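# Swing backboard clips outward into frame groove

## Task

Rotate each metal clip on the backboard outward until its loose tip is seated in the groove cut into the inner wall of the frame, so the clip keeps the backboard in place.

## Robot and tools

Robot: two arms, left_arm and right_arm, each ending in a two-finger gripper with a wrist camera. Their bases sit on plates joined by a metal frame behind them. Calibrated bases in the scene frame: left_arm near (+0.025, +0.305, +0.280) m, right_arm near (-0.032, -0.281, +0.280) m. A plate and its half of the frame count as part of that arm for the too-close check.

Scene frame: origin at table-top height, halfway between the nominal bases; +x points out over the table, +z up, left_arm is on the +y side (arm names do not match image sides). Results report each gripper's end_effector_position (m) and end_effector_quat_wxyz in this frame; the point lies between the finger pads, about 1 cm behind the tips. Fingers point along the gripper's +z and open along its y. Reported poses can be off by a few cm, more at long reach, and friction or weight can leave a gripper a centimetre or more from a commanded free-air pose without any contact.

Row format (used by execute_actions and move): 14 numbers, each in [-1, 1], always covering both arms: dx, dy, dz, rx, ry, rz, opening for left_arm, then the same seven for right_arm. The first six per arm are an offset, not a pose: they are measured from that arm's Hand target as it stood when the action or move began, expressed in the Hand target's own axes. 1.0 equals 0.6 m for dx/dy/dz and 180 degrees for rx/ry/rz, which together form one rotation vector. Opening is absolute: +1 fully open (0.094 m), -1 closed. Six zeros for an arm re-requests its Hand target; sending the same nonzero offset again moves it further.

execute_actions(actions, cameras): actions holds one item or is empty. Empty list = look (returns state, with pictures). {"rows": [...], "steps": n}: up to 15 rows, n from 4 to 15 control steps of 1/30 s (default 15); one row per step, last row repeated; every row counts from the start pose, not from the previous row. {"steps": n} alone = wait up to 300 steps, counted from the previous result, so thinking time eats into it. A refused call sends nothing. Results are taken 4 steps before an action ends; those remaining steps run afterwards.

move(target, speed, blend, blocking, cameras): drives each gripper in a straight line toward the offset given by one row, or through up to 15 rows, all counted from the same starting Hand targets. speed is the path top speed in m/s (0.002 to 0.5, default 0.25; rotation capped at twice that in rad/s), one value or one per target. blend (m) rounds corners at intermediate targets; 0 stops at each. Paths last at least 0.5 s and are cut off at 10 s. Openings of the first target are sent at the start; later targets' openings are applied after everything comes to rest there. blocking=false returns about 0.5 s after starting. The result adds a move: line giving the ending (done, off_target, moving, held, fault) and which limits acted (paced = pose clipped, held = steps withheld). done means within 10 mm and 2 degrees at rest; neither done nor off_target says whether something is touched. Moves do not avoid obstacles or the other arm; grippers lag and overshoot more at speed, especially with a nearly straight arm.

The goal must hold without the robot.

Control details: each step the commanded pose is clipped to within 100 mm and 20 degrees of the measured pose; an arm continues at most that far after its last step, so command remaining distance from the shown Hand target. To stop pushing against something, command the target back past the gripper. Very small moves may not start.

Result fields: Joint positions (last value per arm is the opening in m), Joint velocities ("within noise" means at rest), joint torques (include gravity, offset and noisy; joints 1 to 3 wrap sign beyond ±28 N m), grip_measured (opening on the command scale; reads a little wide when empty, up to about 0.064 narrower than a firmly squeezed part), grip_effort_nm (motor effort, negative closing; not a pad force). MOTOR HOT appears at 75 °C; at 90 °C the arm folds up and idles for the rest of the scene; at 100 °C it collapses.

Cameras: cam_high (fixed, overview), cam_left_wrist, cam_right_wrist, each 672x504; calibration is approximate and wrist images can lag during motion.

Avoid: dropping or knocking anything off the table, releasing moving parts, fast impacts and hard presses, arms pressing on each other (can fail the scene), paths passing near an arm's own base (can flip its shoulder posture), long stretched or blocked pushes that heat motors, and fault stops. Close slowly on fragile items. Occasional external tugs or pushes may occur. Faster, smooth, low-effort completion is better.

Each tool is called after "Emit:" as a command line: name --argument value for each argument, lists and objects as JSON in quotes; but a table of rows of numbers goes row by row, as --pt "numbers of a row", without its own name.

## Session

Emit:
execute_actions --actions '[]'

Emit:
zoom_image --camera "cam_high" --region '[250, 240, 450, 400]'

Scene clock: 0.00 s of 6600.00 s.
left_arm: end_effector_position=(+0.1515, -0.0197, +0.2933) grip_measured=+1.000 grip_effort_nm=n/a end_effector_quat_wxyz=(+0.180, +0.628, +0.684, -0.327) | right_arm: end_effector_position=(+0.2788, -0.5966, +0.3966) grip_measured=+1.000 grip_effort_nm=n/a end_effector_quat_wxyz=(+0.170, +0.865, +0.462, -0.099)
Joint positions: left_arm=[-0.91 1.663 0.632 0.002 0.551 0.401 0.094] | right_arm=[-0.614 1.981 1.718 -1.052 0.319 1.453 0.094]
Joint velocities: within noise
Joint torques (N m): no reading
Motor temperatures (°C): left_arm=[27 34 27 30 23 27 26] | right_arm=[23 35 30 28 23 24 25]
Heat: left arm: 34 °C; right arm: 35 °C.
Hand target: left_arm +0.1519, -0.0226, +0.2980; +0.184, +0.628, +0.679, -0.332 | right_arm +0.2765, -0.5971, +0.3981; +0.170, +0.864, +0.462, -0.105
camera_calibration:
cam_left_wrist: T_world_to_cam=[[-0.97366, 0.00357014, 0.227975, 0.0815795], [-0.0667594, 0.951592, -0.300025, 0.159475], [-0.218011, -0.307342, -0.926289, 0.382225], [0, 0, 0, 1]] pos_world=[0.173406, -0.0345723, 0.3833]
cam_right_wrist: T_world_to_cam=[[-0.835207, 0.510457, -0.204605, 0.619567], [0.498544, 0.859845, 0.110096, 0.367302], [0.232128, -0.0100522, -0.972633, 0.400534], [0, 0, 0, 1]] pos_world=[0.241375, -0.628058, 0.475901]

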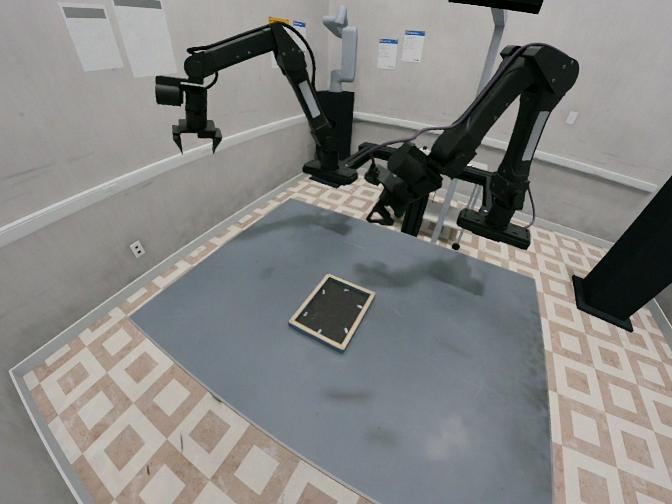

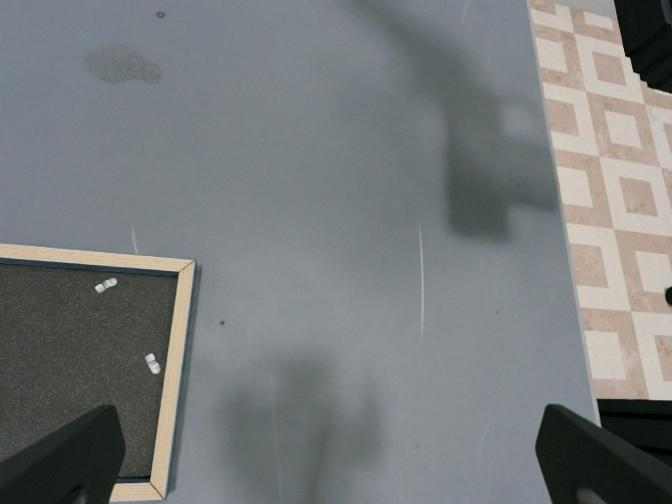

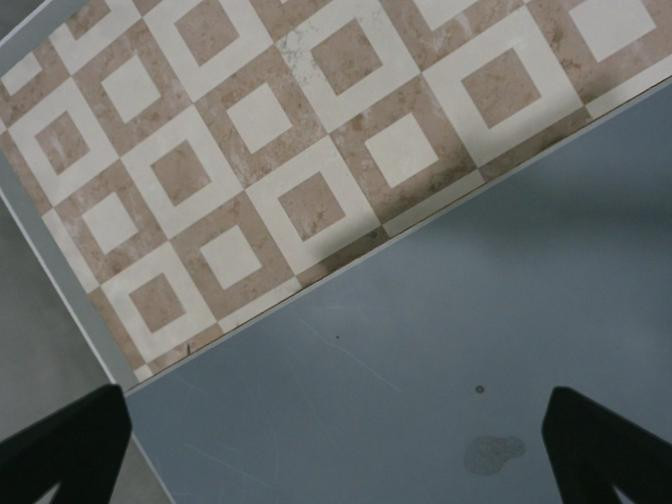

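Scaled by 2.520 from the camera's 672x504 image, which has a finer 960x720 frame.

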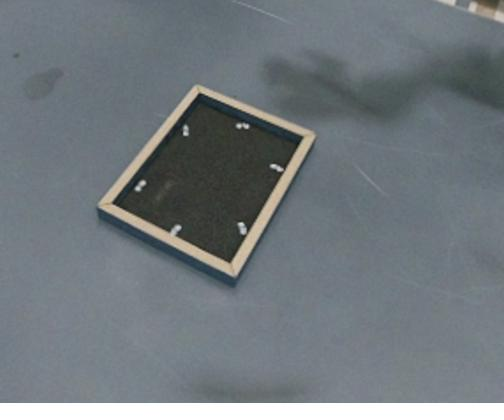

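Emit:
move --target '[0.0313,0.2205,0.085,-0.2353,0.1339,-0.4424,-0.5,0,0,0,0,0,0,-0.6]' --speed 0.35

Scene clock: 3.83 s of 6600.00 s.
left_arm: end_effector_position=(+0.2652, -0.0447, +0.2212) grip_measured=-0.497 grip_effort_nm=-0.115 end_effector_quat_wxyz=(-0.002, +0.018, +1.000, -0.006) | right_arm: end_effector_position=(+0.2788, -0.5966, +0.3966) grip_measured=-0.599 grip_effort_nm=-0.115 end_effector_quat_wxyz=(+0.170, +0.865, +0.462, -0.099)
Joint positions: left_arm=[-0.949 2.331 1.59 -0.825 -0.003 -0.933 0.024] | right_arm=[-0.614 1.981 1.718 -1.052 0.319 1.453 0.019]
Joint velocities: within noise
Joint torques (N m): left_arm=[0.1 -10.41 6.8 0.09 -0.13 -0.11] | right_arm=[-0.01 -10.5 6.99 0.47 0.32 0.01]
Motor temperatures (°C): left_arm=[27 34 27 30 23 27 26] | right_arm=[23 37 31 28 23 24 25]
Heat: left arm: 34 °C; right arm: 37 °C.
Hand target: left_arm +0.2699, -0.0450, +0.2203; +0.001, +0.011, +1.000, +0.000 | right_arm +0.2765, -0.5971, +0.3981; +0.170, +0.864, +0.462, -0.105
Off the commanded pose: left_arm 0.005 m, 1 deg | right_arm 0.003 m, 1 deg.
Kept back: nothing.
move: done
camera_calibration:
cam_left_wrist: T_world_to_cam=[[-0.0330431, -0.999268, 0.0192584, -0.0392833], [-0.908919, 0.0380581, 0.415233, 0.193506], [-0.415662, -0.00378375, -0.909511, 0.39485], [0, 0, 0, 1]] pos_world=[0.338708, -0.045125, 0.279526]
cam_right_wrist: T_world_to_cam=[[-0.835207, 0.510457, -0.204605, 0.619567], [0.498544, 0.859845, 0.110096, 0.367302], [0.232128, -0.0100522, -0.972633, 0.400534], [0, 0, 0, 1]] pos_world=[0.241375, -0.628058, 0.475901]

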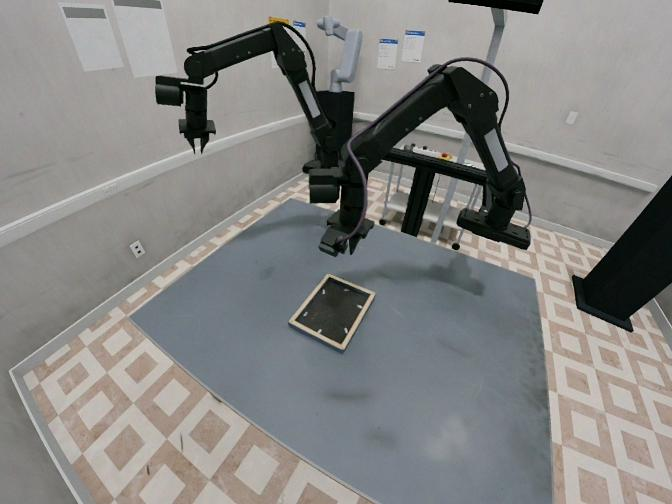

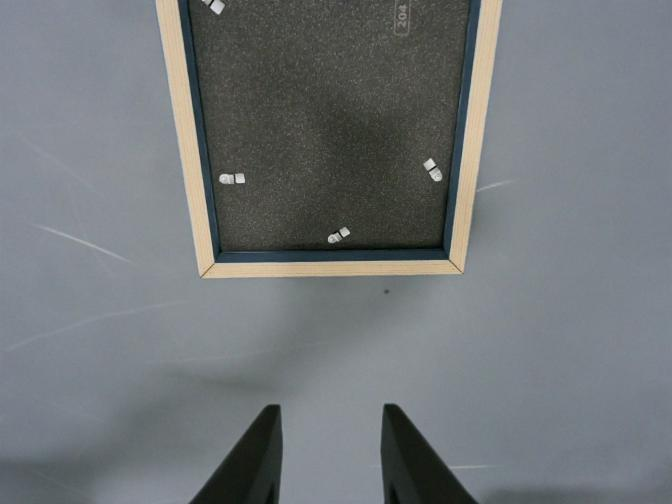

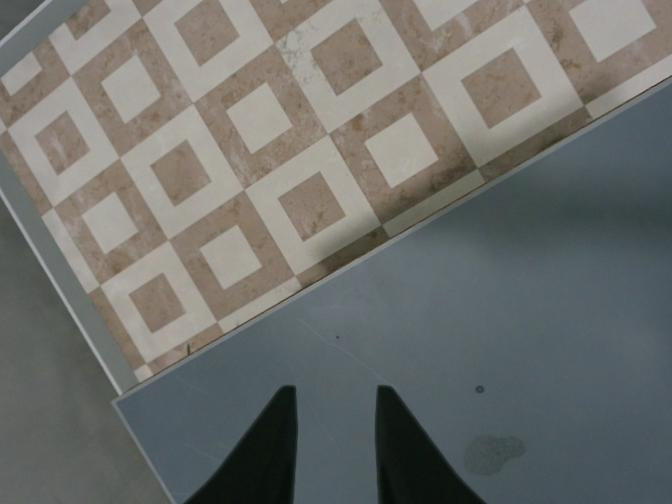

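Emit:
execute_actions --actions '[]'

Scene clock: 4.57 s of 6600.00 s.
left_arm: end_effector_position=(+0.2650, -0.0443, +0.2212) grip_measured=-0.497 grip_effort_nm=-0.120 end_effector_quat_wxyz=(-0.002, +0.018, +1.000, -0.005) | right_arm: end_effector_position=(+0.2788, -0.5966, +0.3966) grip_measured=-0.599 grip_effort_nm=-0.115 end_effector_quat_wxyz=(+0.170, +0.865, +0.462, -0.099)
Joint positions: left_arm=[-0.949 2.331 1.59 -0.827 -0.003 -0.935 0.024] | right_arm=[-0.614 1.981 1.718 -1.052 0.319 1.453 0.019]
Joint velocities: within noise
Joint torques (N m): left_arm=[0.12 -10.44 6.79 0.09 -0.12 -0.12] | right_arm=[-0.02 -10.45 7.05 0.41 0.31 -0.05]
Motor temperatures (°C): left_arm=[27 35 27 30 23 27 26] | right_arm=[23 38 31 28 23 24 25]
Heat: left arm: 35 °C; right arm: 38 °C.
Hand target: left_arm +0.2698, -0.0450, +0.2203; +0.001, +0.011, +1.000, +0.000 | right_arm +0.2765, -0.5971, +0.3981; +0.170, +0.864, +0.462, -0.105
Off the commanded pose: left_arm 0.005 m, 1 deg | right_arm 0.003 m, 1 deg.
Steps of this call (1-22: nothing new was sent). Readings (end_effector_position of left_arm | right_arm):
1: (+0.2652, -0.0446, +0.2212) | (+0.2788, -0.5966, +0.3966)
2: (+0.2651, -0.0445, +0.2212) | (+0.2788, -0.5966, +0.3966)
4: (+0.2651, -0.0445, +0.2212) | (+0.2788, -0.5966, +0.3966)
8: (+0.2650, -0.0444, +0.2212) | (+0.2788, -0.5966, +0.3966)
22: the state above
camera_calibration:
cam_left_wrist: T_world_to_cam=[[-0.031905, -0.999334, 0.017717, -0.0388648], [-0.908506, 0.0363855, 0.416284, 0.192833], [-0.416651, -0.00281448, -0.909062, 0.394943], [0, 0, 0, 1]] pos_world=[0.338503, -0.0447437, 0.279443]
cam_right_wrist: T_world_to_cam=[[-0.835207, 0.510457, -0.204605, 0.619567], [0.498544, 0.859845, 0.110096, 0.367302], [0.232128, -0.0100522, -0.972633, 0.400534], [0, 0, 0, 1]] pos_world=[0.241375, -0.628058, 0.475901]

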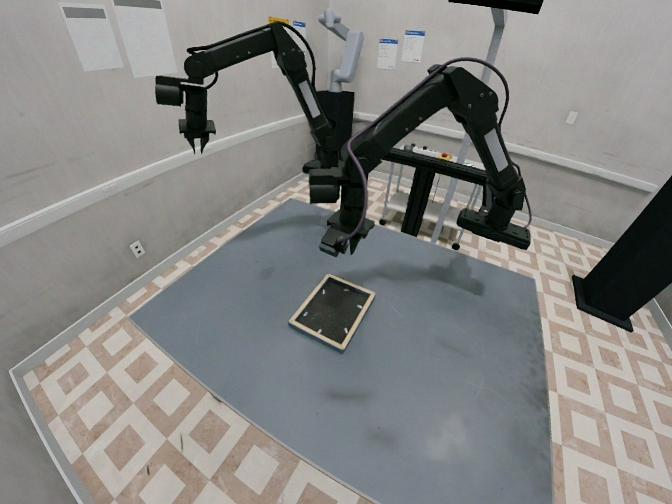

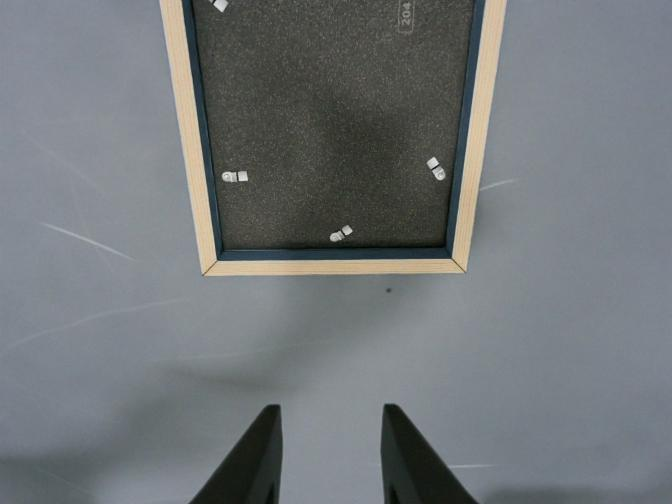

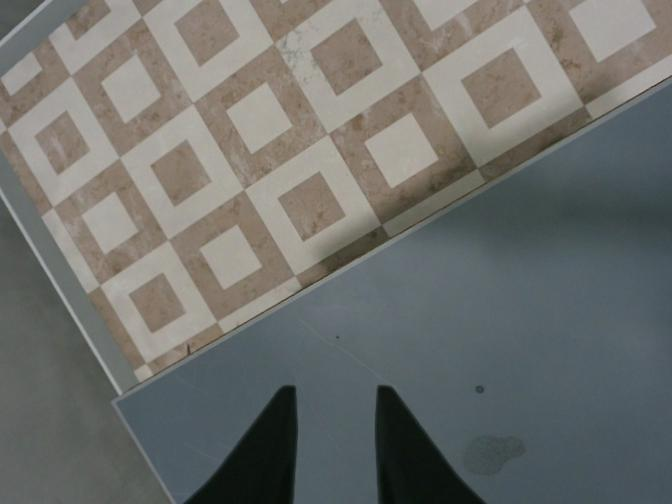

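Emit:
move --target '[-0.2, 0, 0, 0, 0, 0, -0.5, 0,0,0,0,0,0,-0.6]' --cameras '["cam_left_wrist"]'

Emit:
zoom_image --camera "cam_left_wrist" --region '[150, 60, 530, 345]'

Scene clock: 6.07 s of 6600.00 s.
left_arm: end_effector_position=(+0.3894, -0.0464, +0.2225) grip_measured=-0.497 grip_effort_nm=-0.120 end_effector_quat_wxyz=(+0.001, +0.005, +1.000, -0.005) | right_arm: end_effector_position=(+0.2788, -0.5966, +0.3966) grip_measured=-0.599 grip_effort_nm=-0.115 end_effector_quat_wxyz=(+0.170, +0.865, +0.462, -0.099)
Joint positions: left_arm=[-0.75 2.68 2.26 -1.143 -0.009 -0.76 0.024] | right_arm=[-0.614 1.981 1.718 -1.052 0.319 1.453 0.019]
Joint velocities: within noise
Joint torques (N m): left_arm=[-0.49 -12.78 7.46 0.08 -0.07 0.05] | right_arm=[0.02 -10.55 6.99 0.44 0.29 -0.07]
Motor temperatures (°C): left_arm=[27 35 28 30 23 27 26] | right_arm=[23 38 31 28 23 24 25]
Heat: left arm: 35 °C; right arm: 38 °C.
Hand target: left_arm +0.3898, -0.0477, +0.2205; +0.001, +0.011, +1.000, +0.000 | right_arm +0.2765, -0.5971, +0.3981; +0.170, +0.864, +0.462, -0.105
Off the commanded pose: left_arm 0.003 m, 1 deg | right_arm 0.003 m, 1 deg.
Kept back: nothing.
move: done
camera_calibration:
cam_left_wrist: T_world_to_cam=[[-0.00676249, -0.99984, 0.0165407, -0.0465169], [-0.912141, 0.0129466, 0.409671, 0.307217], [-0.40982, -0.012317, -0.912083, 0.445579], [0, 0, 0, 1]] pos_world=[0.462518, -0.0449987, 0.281317]
Images, in order (width x height): cam_left_wrist 672x504.

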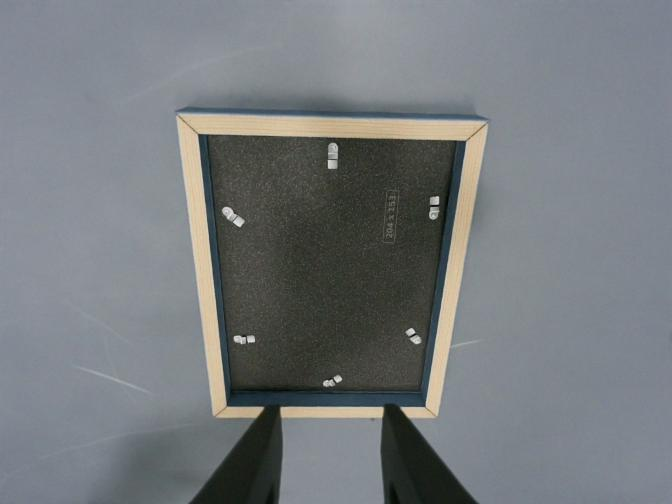

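Scaled by 1.326 from the camera's 672x504 image, which has a finer 960x720 frame.

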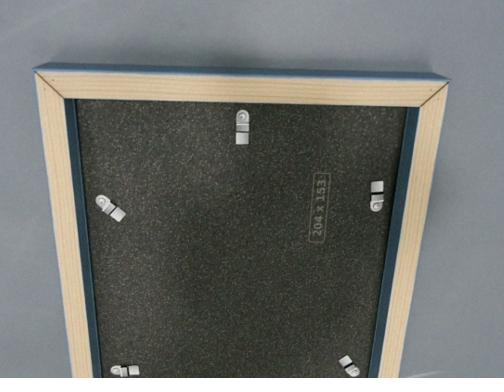

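Emit:
zoom_image --camera "cam_left_wrist" --region '[200, 130, 340, 235]'

Emit:
zoom_image --camera "cam_left_wrist" --region '[340, 130, 480, 235]'

Emit:
zoom_image --camera "cam_left_wrist" --region '[220, 320, 360, 425]'

Emit:
zoom_image --camera "cam_left_wrist" --region '[320, 320, 460, 425]'

Scaled by 3.600 from the camera's 672x504 image, which has a finer 960x720 frame.

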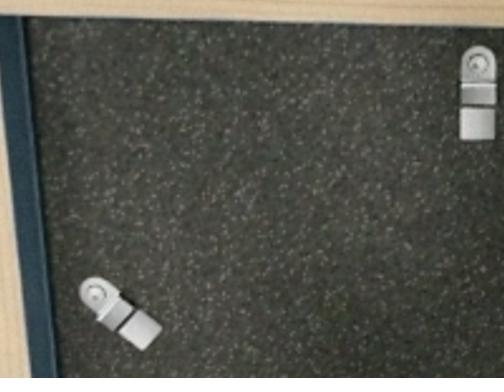

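Scaled by 3.600 from the camera's 672x504 image, which has a finer 960x720 frame.

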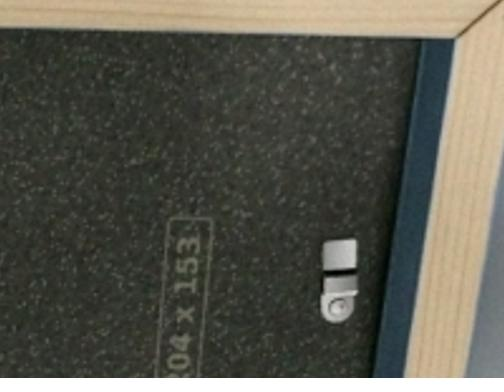

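Scaled by 3.600 from the camera's 672x504 image, which has a finer 960x720 frame.

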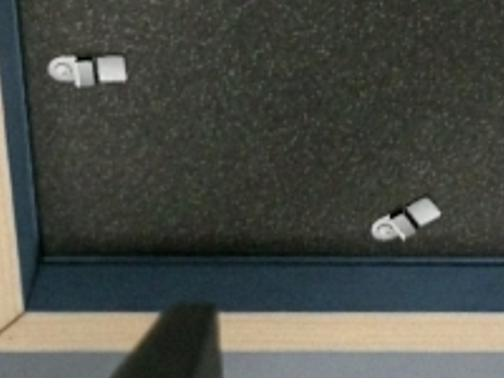

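Scaled by 3.600 from the camera's 672x504 image, which has a finer 960x720 frame.

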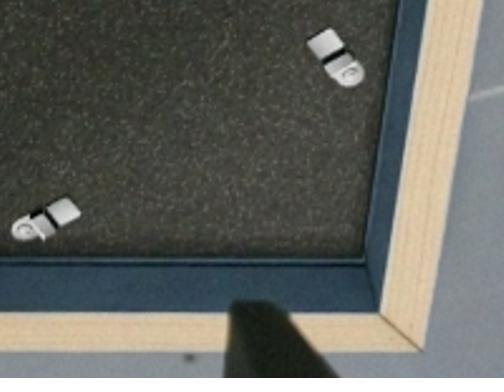

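Emit:
move --target '[-0.0275, -0.0208, 0.2667, 0, 0, 0, -1, 0,0,0,0,0,0,-0.6]' --cameras '["cam_left_wrist"]'

Emit:
zoom_image --camera "cam_left_wrist" --region '[233, 304, 433, 454]'

Scene clock: 11.53 s of 6600.00 s.
left_arm: end_effector_position=(+0.3984, -0.0582, +0.0623) grip_measured=-0.986 grip_effort_nm=-0.706 end_effector_quat_wxyz=(+0.003, +0.010, +1.000, -0.006) | right_arm: end_effector_position=(+0.2788, -0.5966, +0.3966) grip_measured=-0.599 grip_effort_nm=-0.120 end_effector_quat_wxyz=(+0.170, +0.865, +0.462, -0.099)
Joint positions: left_arm=[-0.75 3.119 2.5 -0.939 -0.009 -0.75 0.001] | right_arm=[-0.614 1.981 1.718 -1.052 0.319 1.453 0.019]
Joint velocities: within noise
Joint torques (N m): left_arm=[0.17 -13.97 6.64 0.33 -0.07 0.03] | right_arm=[-0.1 -10.58 7.04 0.46 0.31 -0.01]
Motor temperatures (°C): left_arm=[27 37 28 30 23 27 26] | right_arm=[23 40 31 28 23 24 25]
Heat: left arm: 37 °C; right arm: 40 °C.
Hand target: left_arm +0.4063, -0.0605, +0.0605; +0.001, +0.011, +1.000, +0.000 | right_arm +0.2765, -0.5971, +0.3981; +0.170, +0.864, +0.462, -0.105
Off the commanded pose: left_arm 0.008 m, 1 deg | right_arm 0.003 m, 1 deg.
joint sent to its limit (left arm) — joint 2 (shoulder), upper limit.
Kept back: nothing.
move: done
camera_calibration:
cam_left_wrist: T_world_to_cam=[[-0.0162948, -0.999684, 0.0191251, -0.0519539], [-0.913133, 0.022671, 0.407032, 0.38237], [-0.407337, -0.0108312, -0.913214, 0.302105], [0, 0, 0, 1]] pos_world=[0.471367, -0.0573341, 0.121243]
Images, in order (width x height): cam_left_wrist 672x504.

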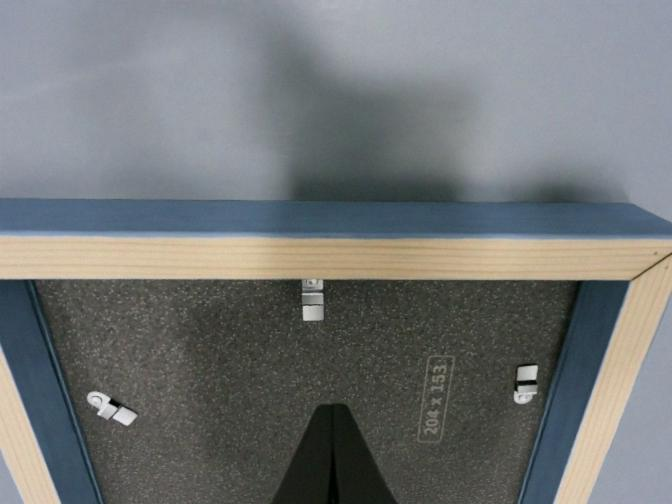

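Scaled by 2.520 from the camera's 672x504 image, which has a finer 960x720 frame.

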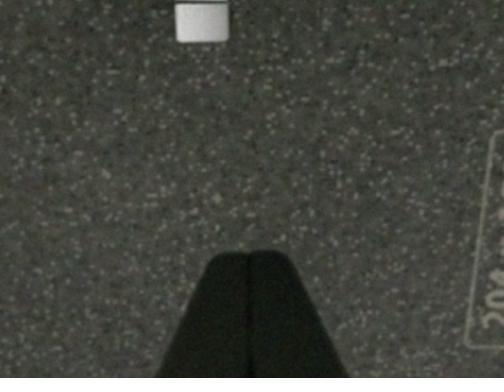

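Emit:
move --target '[0.0448, 0.1094, -0.0075, 0, 0, -0.296, -1, 0,0,0,0,0,0,-0.6]' --cameras '["cam_left_wrist"]'

Emit:
zoom_image --camera "cam_left_wrist" --region '[233, 304, 433, 454]'

Scene clock: 14.70 s of 6600.00 s.
left_arm: end_effector_position=(+0.3711, +0.0103, +0.0503) grip_measured=-0.986 grip_effort_nm=-0.706 end_effector_quat_wxyz=(-0.009, -0.432, +0.902, +0.015) | right_arm: end_effector_position=(+0.2788, -0.5966, +0.3966) grip_measured=-0.599 grip_effort_nm=-0.115 end_effector_quat_wxyz=(+0.170, +0.865, +0.462, -0.099)
Joint positions: left_arm=[-0.683 2.88 1.914 -0.639 -0.009 -1.596 0.001] | right_arm=[-0.614 1.981 1.718 -1.052 0.319 1.453 0.019]
Joint velocities: within noise
Joint torques (N m): left_arm=[0.02 -17.35 3.15 0.23 -0.07 -0.11] | right_arm=[0.02 -10.63 7.06 0.44 0.27 -0.02]
Motor temperatures (°C): left_arm=[27 39 28 30 23 27 26] | right_arm=[23 41 31 28 23 24 25]
Heat: left arm: 39 °C; right arm: 41 °C.
Hand target: left_arm +0.3808, +0.0057, +0.0649; +0.001, -0.438, +0.899, +0.000 | right_arm +0.2765, -0.5971, +0.3981; +0.170, +0.864, +0.462, -0.105
Off the commanded pose: left_arm 0.018 m, 2 deg | right_arm 0.003 m, 1 deg.
Kept back: nothing.
move: off_target (left_arm)
camera_calibration:
cam_left_wrist: T_world_to_cam=[[0.780569, -0.62443, -0.0282711, -0.2809], [-0.558985, -0.71757, 0.415486, 0.236532], [-0.279729, -0.308512, -0.90916, 0.236358], [0, 0, 0, 1]] pos_world=[0.417596, 0.0672449, 0.10867]
Images, in order (width x height): cam_left_wrist 672x504.

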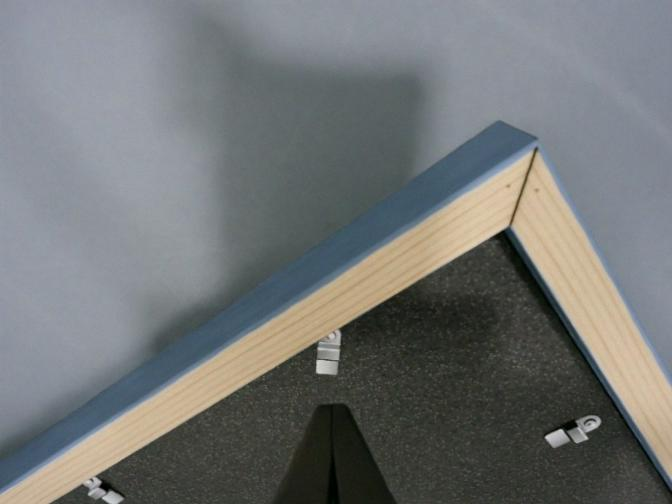

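Scaled by 2.520 from the camera's 672x504 image, which has a finer 960x720 frame.

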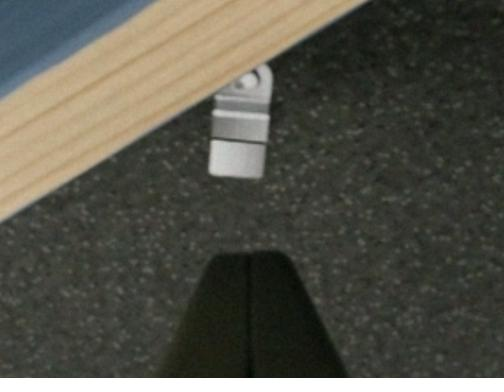

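Emit:
move --target '[-0.004, -0.0175, 0, 0, 0, 0, -1, 0,0,0,0,0,0,-0.6]' --cameras '["cam_left_wrist"]'

Emit:
zoom_image --camera "cam_left_wrist" --region '[233, 304, 433, 454]'

Scene clock: 15.77 s of 6600.00 s.
left_arm: end_effector_position=(+0.3855, +0.0009, +0.0602) grip_measured=-0.986 grip_effort_nm=-0.706 end_effector_quat_wxyz=(-0.002, -0.435, +0.901, -0.001) | right_arm: end_effector_position=(+0.2788, -0.5966, +0.3966) grip_measured=-0.599 grip_effort_nm=-0.115 end_effector_quat_wxyz=(+0.170, +0.865, +0.462, -0.099)
Joint positions: left_arm=[-0.679 2.88 1.966 -0.656 -0.009 -1.598 0.001] | right_arm=[-0.614 1.981 1.718 -1.052 0.319 1.453 0.019]
Joint velocities: within noise
Joint torques (N m): left_arm=[0.17 -14.19 5.79 0.04 -0.07 -0.07] | right_arm=[0.02 -10.48 6.95 0.42 0.26 -0.02]
Motor temperatures (°C): left_arm=[27 40 28 30 23 27 26] | right_arm=[23 41 31 28 23 24 25]
Heat: left arm: 40 °C; right arm: 41 °C.
Hand target: left_arm +0.3907, +0.0011, +0.0650; +0.001, -0.438, +0.899, +0.000 | right_arm +0.2765, -0.5971, +0.3981; +0.170, +0.864, +0.462, -0.105
Off the commanded pose: left_arm 0.007 m, 1 deg | right_arm 0.003 m, 1 deg.
Kept back: nothing.
move: done
camera_calibration:
cam_left_wrist: T_world_to_cam=[[0.784716, -0.619818, 0.0067383, -0.301523], [-0.565699, -0.711671, 0.416544, 0.236257], [-0.253386, -0.330681, -0.90909, 0.236258], [0, 0, 0, 1]] pos_world=[0.430125, 0.0593738, 0.1184]
Images, in order (width x height): cam_left_wrist 672x504.

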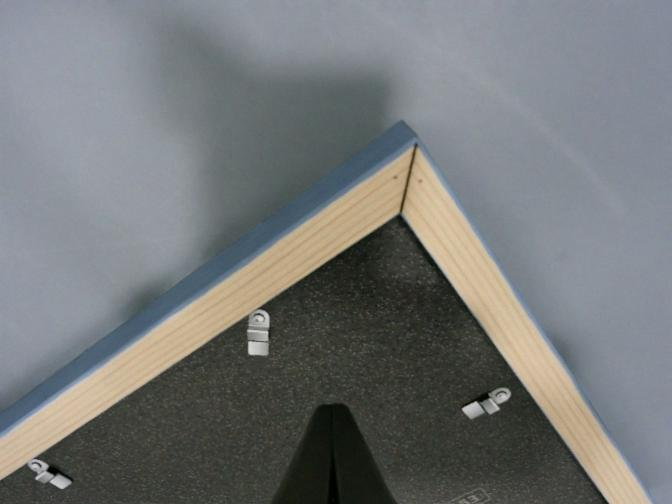

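Scaled by 2.520 from the camera's 672x504 image, which has a finer 960x720 frame.

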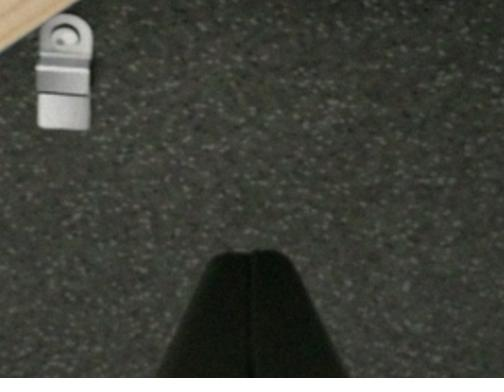

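Emit:
move --target '[0, 0.01, 0.035, 0, 0, 0, -1, 0,0,0,0,0,0,-0.6]' --speed 0.1 --cameras '["cam_left_wrist"]'

Emit:
zoom_image --camera "cam_left_wrist" --region '[233, 304, 433, 454]'

Scene clock: 17.07 s of 6600.00 s.
left_arm: end_effector_position=(+0.3841, +0.0019, +0.0505) grip_measured=-0.986 grip_effort_nm=-0.706 end_effector_quat_wxyz=(-0.002, -0.435, +0.901, -0.001) | right_arm: end_effector_position=(+0.2788, -0.5966, +0.3966) grip_measured=-0.599 grip_effort_nm=-0.125 end_effector_quat_wxyz=(+0.170, +0.865, +0.462, -0.099)
Joint positions: left_arm=[-0.679 2.902 1.966 -0.634 -0.009 -1.598 0.001] | right_arm=[-0.614 1.981 1.718 -1.052 0.319 1.453 0.019]
Joint velocities: within noise
Joint torques (N m): left_arm=[0.2 -12.48 4.74 0.27 -0.07 -0.07] | right_arm=[-0.06 -10.59 6.93 0.43 0.28 -0.02]
Motor temperatures (°C): left_arm=[27 40 28 30 23 27 26] | right_arm=[23 42 31 28 23 24 25]
Heat: left arm: 40 °C; right arm: 42 °C.
Hand target: left_arm +0.3860, +0.0048, +0.0440; +0.001, -0.438, +0.899, +0.000 | right_arm +0.2765, -0.5971, +0.3981; +0.170, +0.864, +0.462, -0.105
Off the commanded pose: left_arm 0.007 m, 1 deg | right_arm 0.003 m, 1 deg.
Kept back: nothing.
move: done
camera_calibration:
cam_left_wrist: T_world_to_cam=[[0.78472, -0.619801, 0.00788207, -0.299782], [-0.566053, -0.711373, 0.416572, 0.240327], [-0.252585, -0.331354, -0.909068, 0.227169], [0, 0, 0, 1]] pos_world=[0.428662, 0.0604304, 0.108761]
Images, in order (width x height): cam_left_wrist 672x504.

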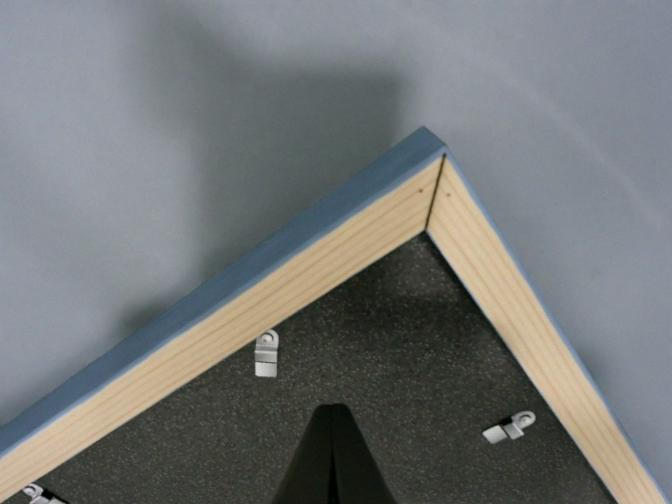

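Scaled by 2.520 from the camera's 672x504 image, which has a finer 960x720 frame.

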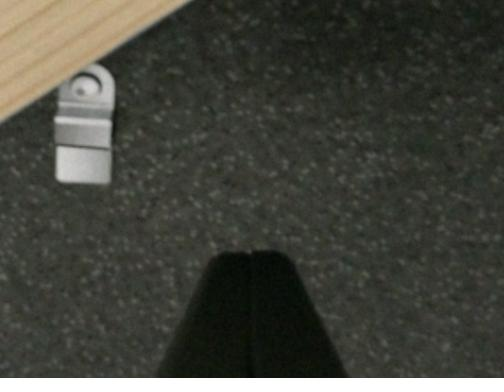

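Emit:
move --target '[0, 0.0133, 0.0266, 0, 0, 0, -1, 0,0,0,0,0,0,-0.6]' --speed 0.1 --cameras '["cam_left_wrist"]'

Emit:
zoom_image --camera "cam_left_wrist" --region '[233, 304, 433, 454]'

Scene clock: 18.13 s of 6600.00 s.
left_arm: end_effector_position=(+0.3830, +0.0026, +0.0374) grip_measured=-0.986 grip_effort_nm=-0.711 end_effector_quat_wxyz=(+0.001, -0.435, +0.901, -0.008) | right_arm: end_effector_position=(+0.2788, -0.5966, +0.3966) grip_measured=-0.599 grip_effort_nm=-0.120 end_effector_quat_wxyz=(+0.170, +0.865, +0.462, -0.099)
Joint positions: left_arm=[-0.679 2.924 1.95 -0.579 -0.009 -1.598 0.001] | right_arm=[-0.614 1.981 1.718 -1.052 0.319 1.453 0.019]
Joint velocities: within noise
Joint torques (N m): left_arm=[0.18 -12.42 3.44 0.32 -0.07 -0.08] | right_arm=[-0.02 -10.58 6.8 0.43 0.28 -0.04]
Motor temperatures (°C): left_arm=[27 40 28 30 23 27 26] | right_arm=[23 42 31 28 23 24 25]
Heat: left arm: 40 °C; right arm: 42 °C.
Hand target: left_arm +0.3797, +0.0098, +0.0280; +0.001, -0.438, +0.899, +0.000 | right_arm +0.2765, -0.5971, +0.3981; +0.170, +0.864, +0.462, -0.105
Off the commanded pose: left_arm 0.012 m, 1 deg | right_arm 0.003 m, 1 deg.
Kept back: nothing.
move: off_target (left_arm)
camera_calibration:
cam_left_wrist: T_world_to_cam=[[0.784668, -0.619484, 0.0231307, -0.298921], [-0.570773, -0.707402, 0.416894, 0.247464], [-0.241896, -0.340326, -0.908661, 0.211066], [0, 0, 0, 1]] pos_world=[0.426856, 0.0617107, 0.0955356]
Images, in order (width x height): cam_left_wrist 672x504.

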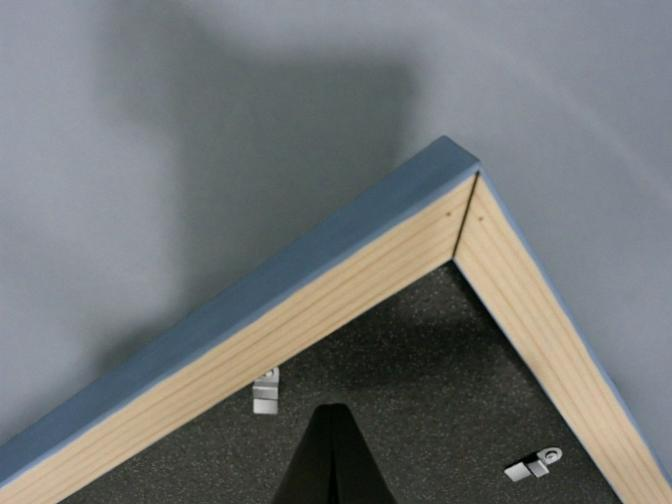

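Scaled by 2.520 from the camera's 672x504 image, which has a finer 960x720 frame.

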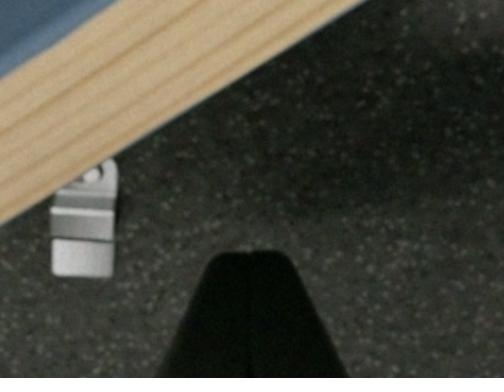

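Emit:
move --target '[0, 0, 0.0133, 0, 0, 0, -1, 0,0,0,0,0,0,-0.6]' --speed 0.1 --cameras '["cam_left_wrist"]'

Emit:
zoom_image --camera "cam_left_wrist" --region '[233, 304, 433, 454]'

Scene clock: 19.10 s of 6600.00 s.
left_arm: end_effector_position=(+0.3775, +0.0070, +0.0258) grip_measured=-0.986 grip_effort_nm=-0.701 end_effector_quat_wxyz=(-0.002, -0.435, +0.901, -0.001) | right_arm: end_effector_position=(+0.2788, -0.5966, +0.3966) grip_measured=-0.599 grip_effort_nm=-0.115 end_effector_quat_wxyz=(+0.170, +0.865, +0.462, -0.099)
Joint positions: left_arm=[-0.679 2.95 1.95 -0.57 -0.009 -1.598 0.001] | right_arm=[-0.614 1.981 1.718 -1.052 0.319 1.453 0.019]
Joint velocities: within noise
Joint torques (N m): left_arm=[0.2 -12.29 4.7 0.29 -0.08 -0.07] | right_arm=[-0.03 -10.56 6.98 0.44 0.28 -0.02]
Motor temperatures (°C): left_arm=[27 40 28 30 23 27 26] | right_arm=[23 42 31 28 23 24 25]
Heat: left arm: 40 °C; right arm: 42 °C.
Hand target: left_arm +0.3796, +0.0099, +0.0199; +0.001, -0.438, +0.899, +0.000 | right_arm +0.2765, -0.5971, +0.3981; +0.170, +0.864, +0.462, -0.105
Off the commanded pose: left_arm 0.007 m, 1 deg | right_arm 0.003 m, 1 deg.
Kept back: nothing.
move: done
camera_calibration:
cam_left_wrist: T_world_to_cam=[[0.784718, -0.619812, 0.00711956, -0.291209], [-0.565817, -0.711572, 0.416554, 0.250421], [-0.253119, -0.330905, -0.909083, 0.204942], [0, 0, 0, 1]] pos_world=[0.422084, 0.0655139, 0.0840689]
Images, in order (width x height): cam_left_wrist 672x504.

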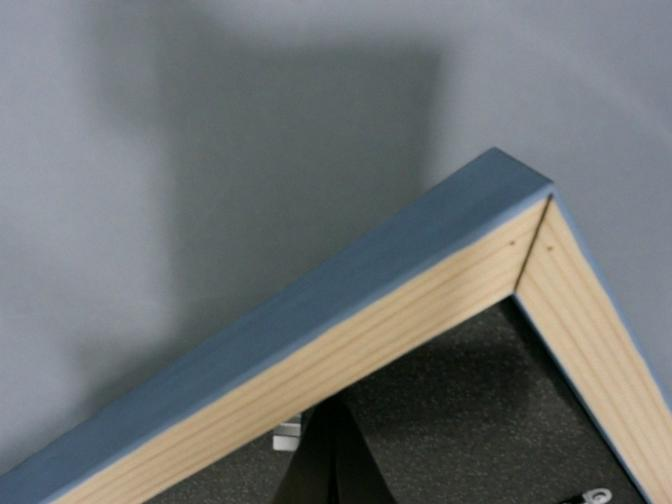

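Scaled by 2.520 from the camera's 672x504 image, which has a finer 960x720 frame.

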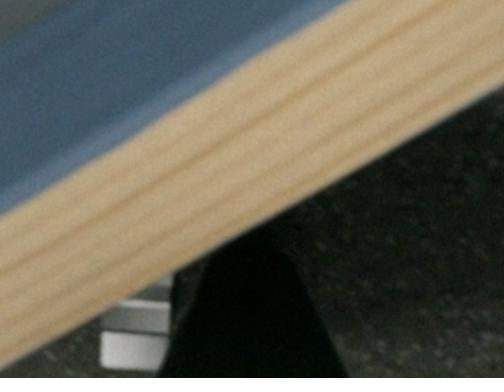

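Emit:
move --target '[0.0067, 0.0174, 0, 0, 0, 0.139, -1, 0,0,0,0,0,0,-0.6]' --speed 0.1 --cameras '["cam_left_wrist"]'

Emit:
zoom_image --camera "cam_left_wrist" --region '[233, 304, 433, 454]'

Scene clock: 22.03 s of 6600.00 s.
left_arm: end_effector_position=(+0.3774, +0.0071, +0.0242) grip_measured=-0.986 grip_effort_nm=-0.711 end_effector_quat_wxyz=(+0.005, -0.241, +0.970, -0.011) | right_arm: end_effector_position=(+0.2788, -0.5966, +0.3966) grip_measured=-0.599 grip_effort_nm=-0.120 end_effector_quat_wxyz=(+0.170, +0.865, +0.462, -0.099)
Joint positions: left_arm=[-0.679 2.936 1.906 -0.516 -0.009 -1.185 0.001] | right_arm=[-0.614 1.981 1.718 -1.052 0.319 1.453 0.019]
Joint velocities: within noise
Joint torques (N m): left_arm=[-0.53 -13.71 2 0.27 -0.07 0.04] | right_arm=[-0.09 -10.58 6.91 0.43 0.31 -0.03]
Motor temperatures (°C): left_arm=[27 41 28 30 23 27 26] | right_arm=[23 43 31 28 23 24 25]
Heat: left arm: 41 °C; right arm: 43 °C.
Hand target: left_arm +0.3689, +0.0131, +0.0200; +0.001, -0.233, +0.972, +0.000 | right_arm +0.2765, -0.5971, +0.3981; +0.170, +0.864, +0.462, -0.105
Off the commanded pose: left_arm 0.011 m, 2 deg | right_arm 0.003 m, 1 deg.
Kept back: nothing.
move: off_target (left_arm)
camera_calibration:
cam_left_wrist: T_world_to_cam=[[0.470104, -0.882065, 0.0310551, -0.171076], [-0.811591, -0.418181, 0.407976, 0.341983], [-0.346875, -0.216995, -0.912464, 0.238109], [0, 0, 0, 1]] pos_world=[0.440568, 0.0437793, 0.0830576]
Images, in order (width x height): cam_left_wrist 672x504.

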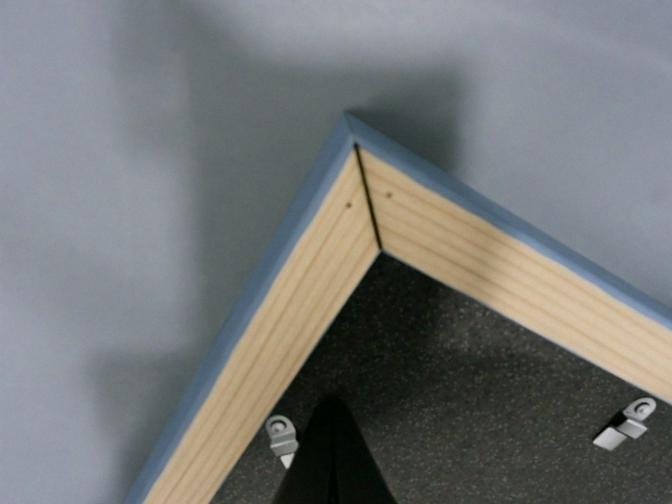

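Scaled by 2.520 from the camera's 672x504 image, which has a finer 960x720 frame.

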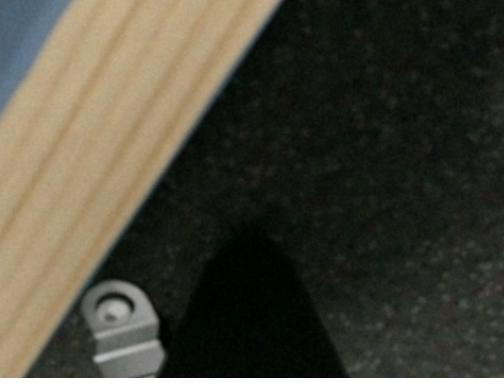

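Emit:
move --target '[0.0, 0.013, 0, 0, 0, 0, -1, 0,0,0,0,0,0,-0.6]' --speed 0.1 --cameras '["cam_left_wrist"]'

Emit:
zoom_image --camera "cam_left_wrist" --region '[233, 354, 433, 504]'

Scene clock: 22.97 s of 6600.00 s.
left_arm: end_effector_position=(+0.3755, +0.0086, +0.0241) grip_measured=-0.986 grip_effort_nm=-0.706 end_effector_quat_wxyz=(+0.010, -0.237, +0.971, -0.018) | right_arm: end_effector_position=(+0.2788, -0.5966, +0.3966) grip_measured=-0.599 grip_effort_nm=-0.110 end_effector_quat_wxyz=(+0.170, +0.865, +0.462, -0.099)
Joint positions: left_arm=[-0.679 2.916 1.854 -0.467 -0.009 -1.176 0.001] | right_arm=[-0.614 1.981 1.718 -1.052 0.319 1.453 0.019]
Joint velocities: within noise
Joint torques (N m): left_arm=[-0.02 -13.68 1.92 0.14 -0.07 0.03] | right_arm=[-0.01 -10.45 6.99 0.43 0.3 -0.01]
Motor temperatures (°C): left_arm=[27 41 28 30 23 27 26] | right_arm=[23 43 31 28 23 24 25]
Heat: left arm: 41 °C; right arm: 43 °C.
Hand target: left_arm +0.3654, +0.0201, +0.0200; +0.001, -0.233, +0.972, +0.000 | right_arm +0.2765, -0.5971, +0.3981; +0.170, +0.864, +0.462, -0.105
Off the commanded pose: left_arm 0.016 m, 2 deg | right_arm 0.003 m, 1 deg.
Kept back: nothing.
move: off_target (left_arm)
camera_calibration:
cam_left_wrist: T_world_to_cam=[[0.461693, -0.885782, 0.0472208, -0.165979], [-0.820793, -0.406421, 0.401398, 0.344667], [-0.336359, -0.224081, -0.914686, 0.233864], [0, 0, 0, 1]] pos_world=[0.438194, 0.0454635, 0.0834016]
Images, in order (width x height): cam_left_wrist 672x504.

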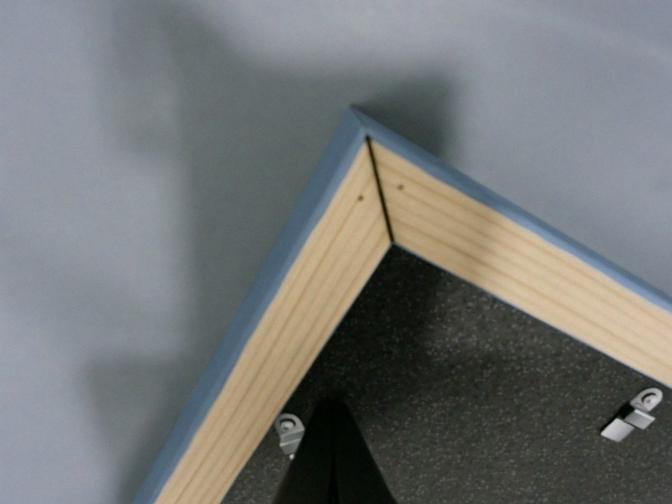

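Scaled by 2.520 from the camera's 672x504 image, which has a finer 960x720 frame.

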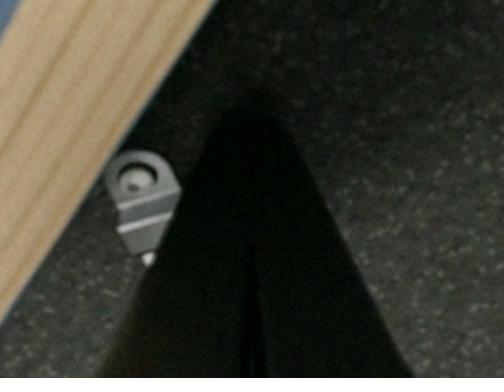

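Emit:
move --target '[0.0, 0.02, -0.003, 0, 0, 0, -1, 0,0,0,0,0,0,-0.6]' --speed 0.1 --cameras '["cam_left_wrist"]'

Emit:
zoom_image --camera "cam_left_wrist" --region '[233, 354, 433, 504]'

Scene clock: 23.90 s of 6600.00 s.
left_arm: end_effector_position=(+0.3709, +0.0154, +0.0240) grip_measured=-0.986 grip_effort_nm=-0.706 end_effector_quat_wxyz=(+0.014, -0.235, +0.972, -0.023) | right_arm: end_effector_position=(+0.2788, -0.5966, +0.3966) grip_measured=-0.599 grip_effort_nm=-0.110 end_effector_quat_wxyz=(+0.170, +0.865, +0.462, -0.099)
Joint positions: left_arm=[-0.674 2.885 1.775 -0.405 -0.008 -1.167 0.001] | right_arm=[-0.614 1.981 1.718 -1.052 0.319 1.453 0.019]
Joint velocities: within noise
Joint torques (N m): left_arm=[0.43 -13.85 1.72 0.02 -0.07 0.06] | right_arm=[-0.08 -10.4 7.04 0.46 0.26 -0.02]
Motor temperatures (°C): left_arm=[27 41 28 30 23 27 26] | right_arm=[23 43 31 28 23 24 25]
Heat: left arm: 41 °C; right arm: 43 °C.
Hand target: left_arm +0.3600, +0.0307, +0.0218; +0.001, -0.233, +0.972, +0.000 | right_arm +0.2765, -0.5971, +0.3981; +0.170, +0.864, +0.462, -0.105
Off the commanded pose: left_arm 0.019 m, 3 deg | right_arm 0.003 m, 1 deg.
Kept back: nothing.
move: off_target (left_arm)
camera_calibration:
cam_left_wrist: T_world_to_cam=[[0.457581, -0.887177, 0.0594762, -0.156629], [-0.82651, -0.399718, 0.396368, 0.345783], [-0.327875, -0.230528, -0.916163, 0.230699], [0, 0, 0, 1]] pos_world=[0.433104, 0.0524408, 0.0836164]
Images, in order (width x height): cam_left_wrist 672x504.

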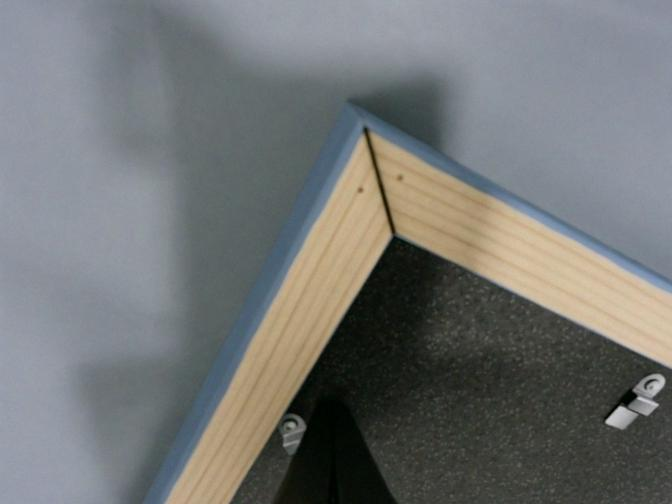

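Scaled by 2.520 from the camera's 672x504 image, which has a finer 960x720 frame.

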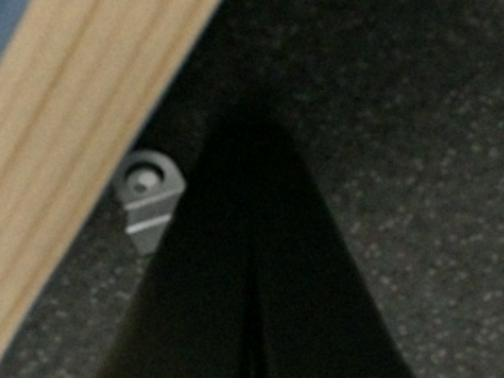

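Emit:
move --target '[0.0, -0.04, -0.04, 0, 0, 0, -1, 0,0,0,0,0,0,-0.6]' --speed 0.15 --cameras '["cam_left_wrist"]'

Emit:
zoom_image --camera "cam_left_wrist" --region '[233, 304, 433, 454]'

Scene clock: 25.17 s of 6600.00 s.
left_arm: end_effector_position=(+0.3629, +0.0172, +0.0340) grip_measured=-0.986 grip_effort_nm=-0.701 end_effector_quat_wxyz=(-0.008, -0.232, +0.973, +0.007) | right_arm: end_effector_position=(+0.2788, -0.5966, +0.3966) grip_measured=-0.599 grip_effort_nm=-0.120 end_effector_quat_wxyz=(+0.170, +0.865, +0.462, -0.099)
Joint positions: left_arm=[-0.682 2.884 1.835 -0.541 -0.008 -1.17 0.001] | right_arm=[-0.614 1.981 1.718 -1.052 0.319 1.453 0.019]
Joint velocities: within noise
Joint torques (N m): left_arm=[-0.61 -15.21 5.22 0.03 -0.08 -0.11] | right_arm=[0.05 -10.52 6.89 0.42 0.27 -0.05]
Motor temperatures (°C): left_arm=[27 41 28 29 23 27 26] | right_arm=[23 43 31 28 23 24 25]
Heat: left arm: 41 °C; right arm: 43 °C.
Hand target: left_arm +0.3708, +0.0093, +0.0458; +0.001, -0.233, +0.972, +0.000 | right_arm +0.2765, -0.5971, +0.3981; +0.170, +0.864, +0.462, -0.105
Off the commanded pose: left_arm 0.016 m, 1 deg | right_arm 0.003 m, 1 deg.
Kept back: nothing.
move: off_target (left_arm)
camera_calibration:
cam_left_wrist: T_world_to_cam=[[0.453356, -0.891279, -0.0094586, -0.147993], [-0.805392, -0.414169, 0.424038, 0.327611], [-0.381854, -0.184622, -0.905595, 0.256167], [0, 0, 0, 1]] pos_world=[0.428767, 0.0510777, 0.0916644]
Images, in order (width x height): cam_left_wrist 672x504.

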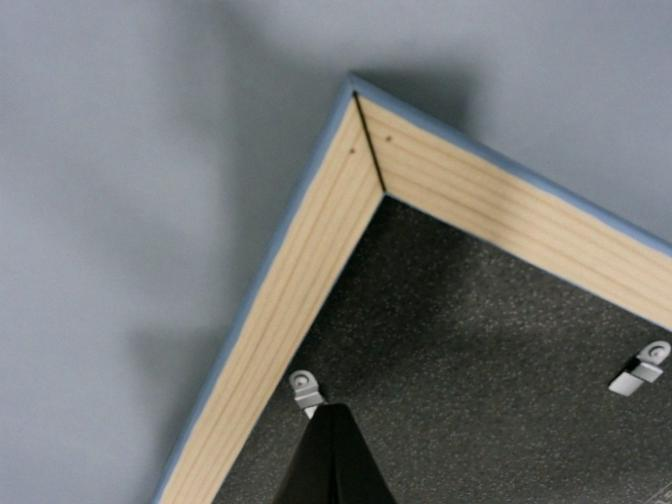

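Scaled by 2.520 from the camera's 672x504 image, which has a finer 960x720 frame.

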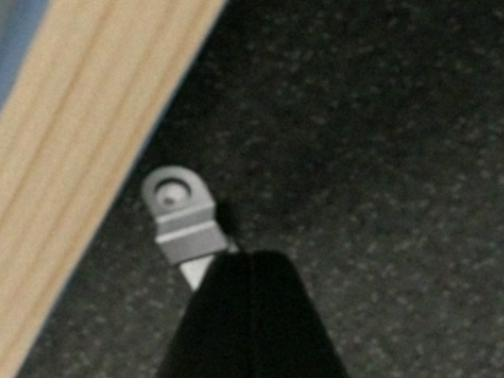

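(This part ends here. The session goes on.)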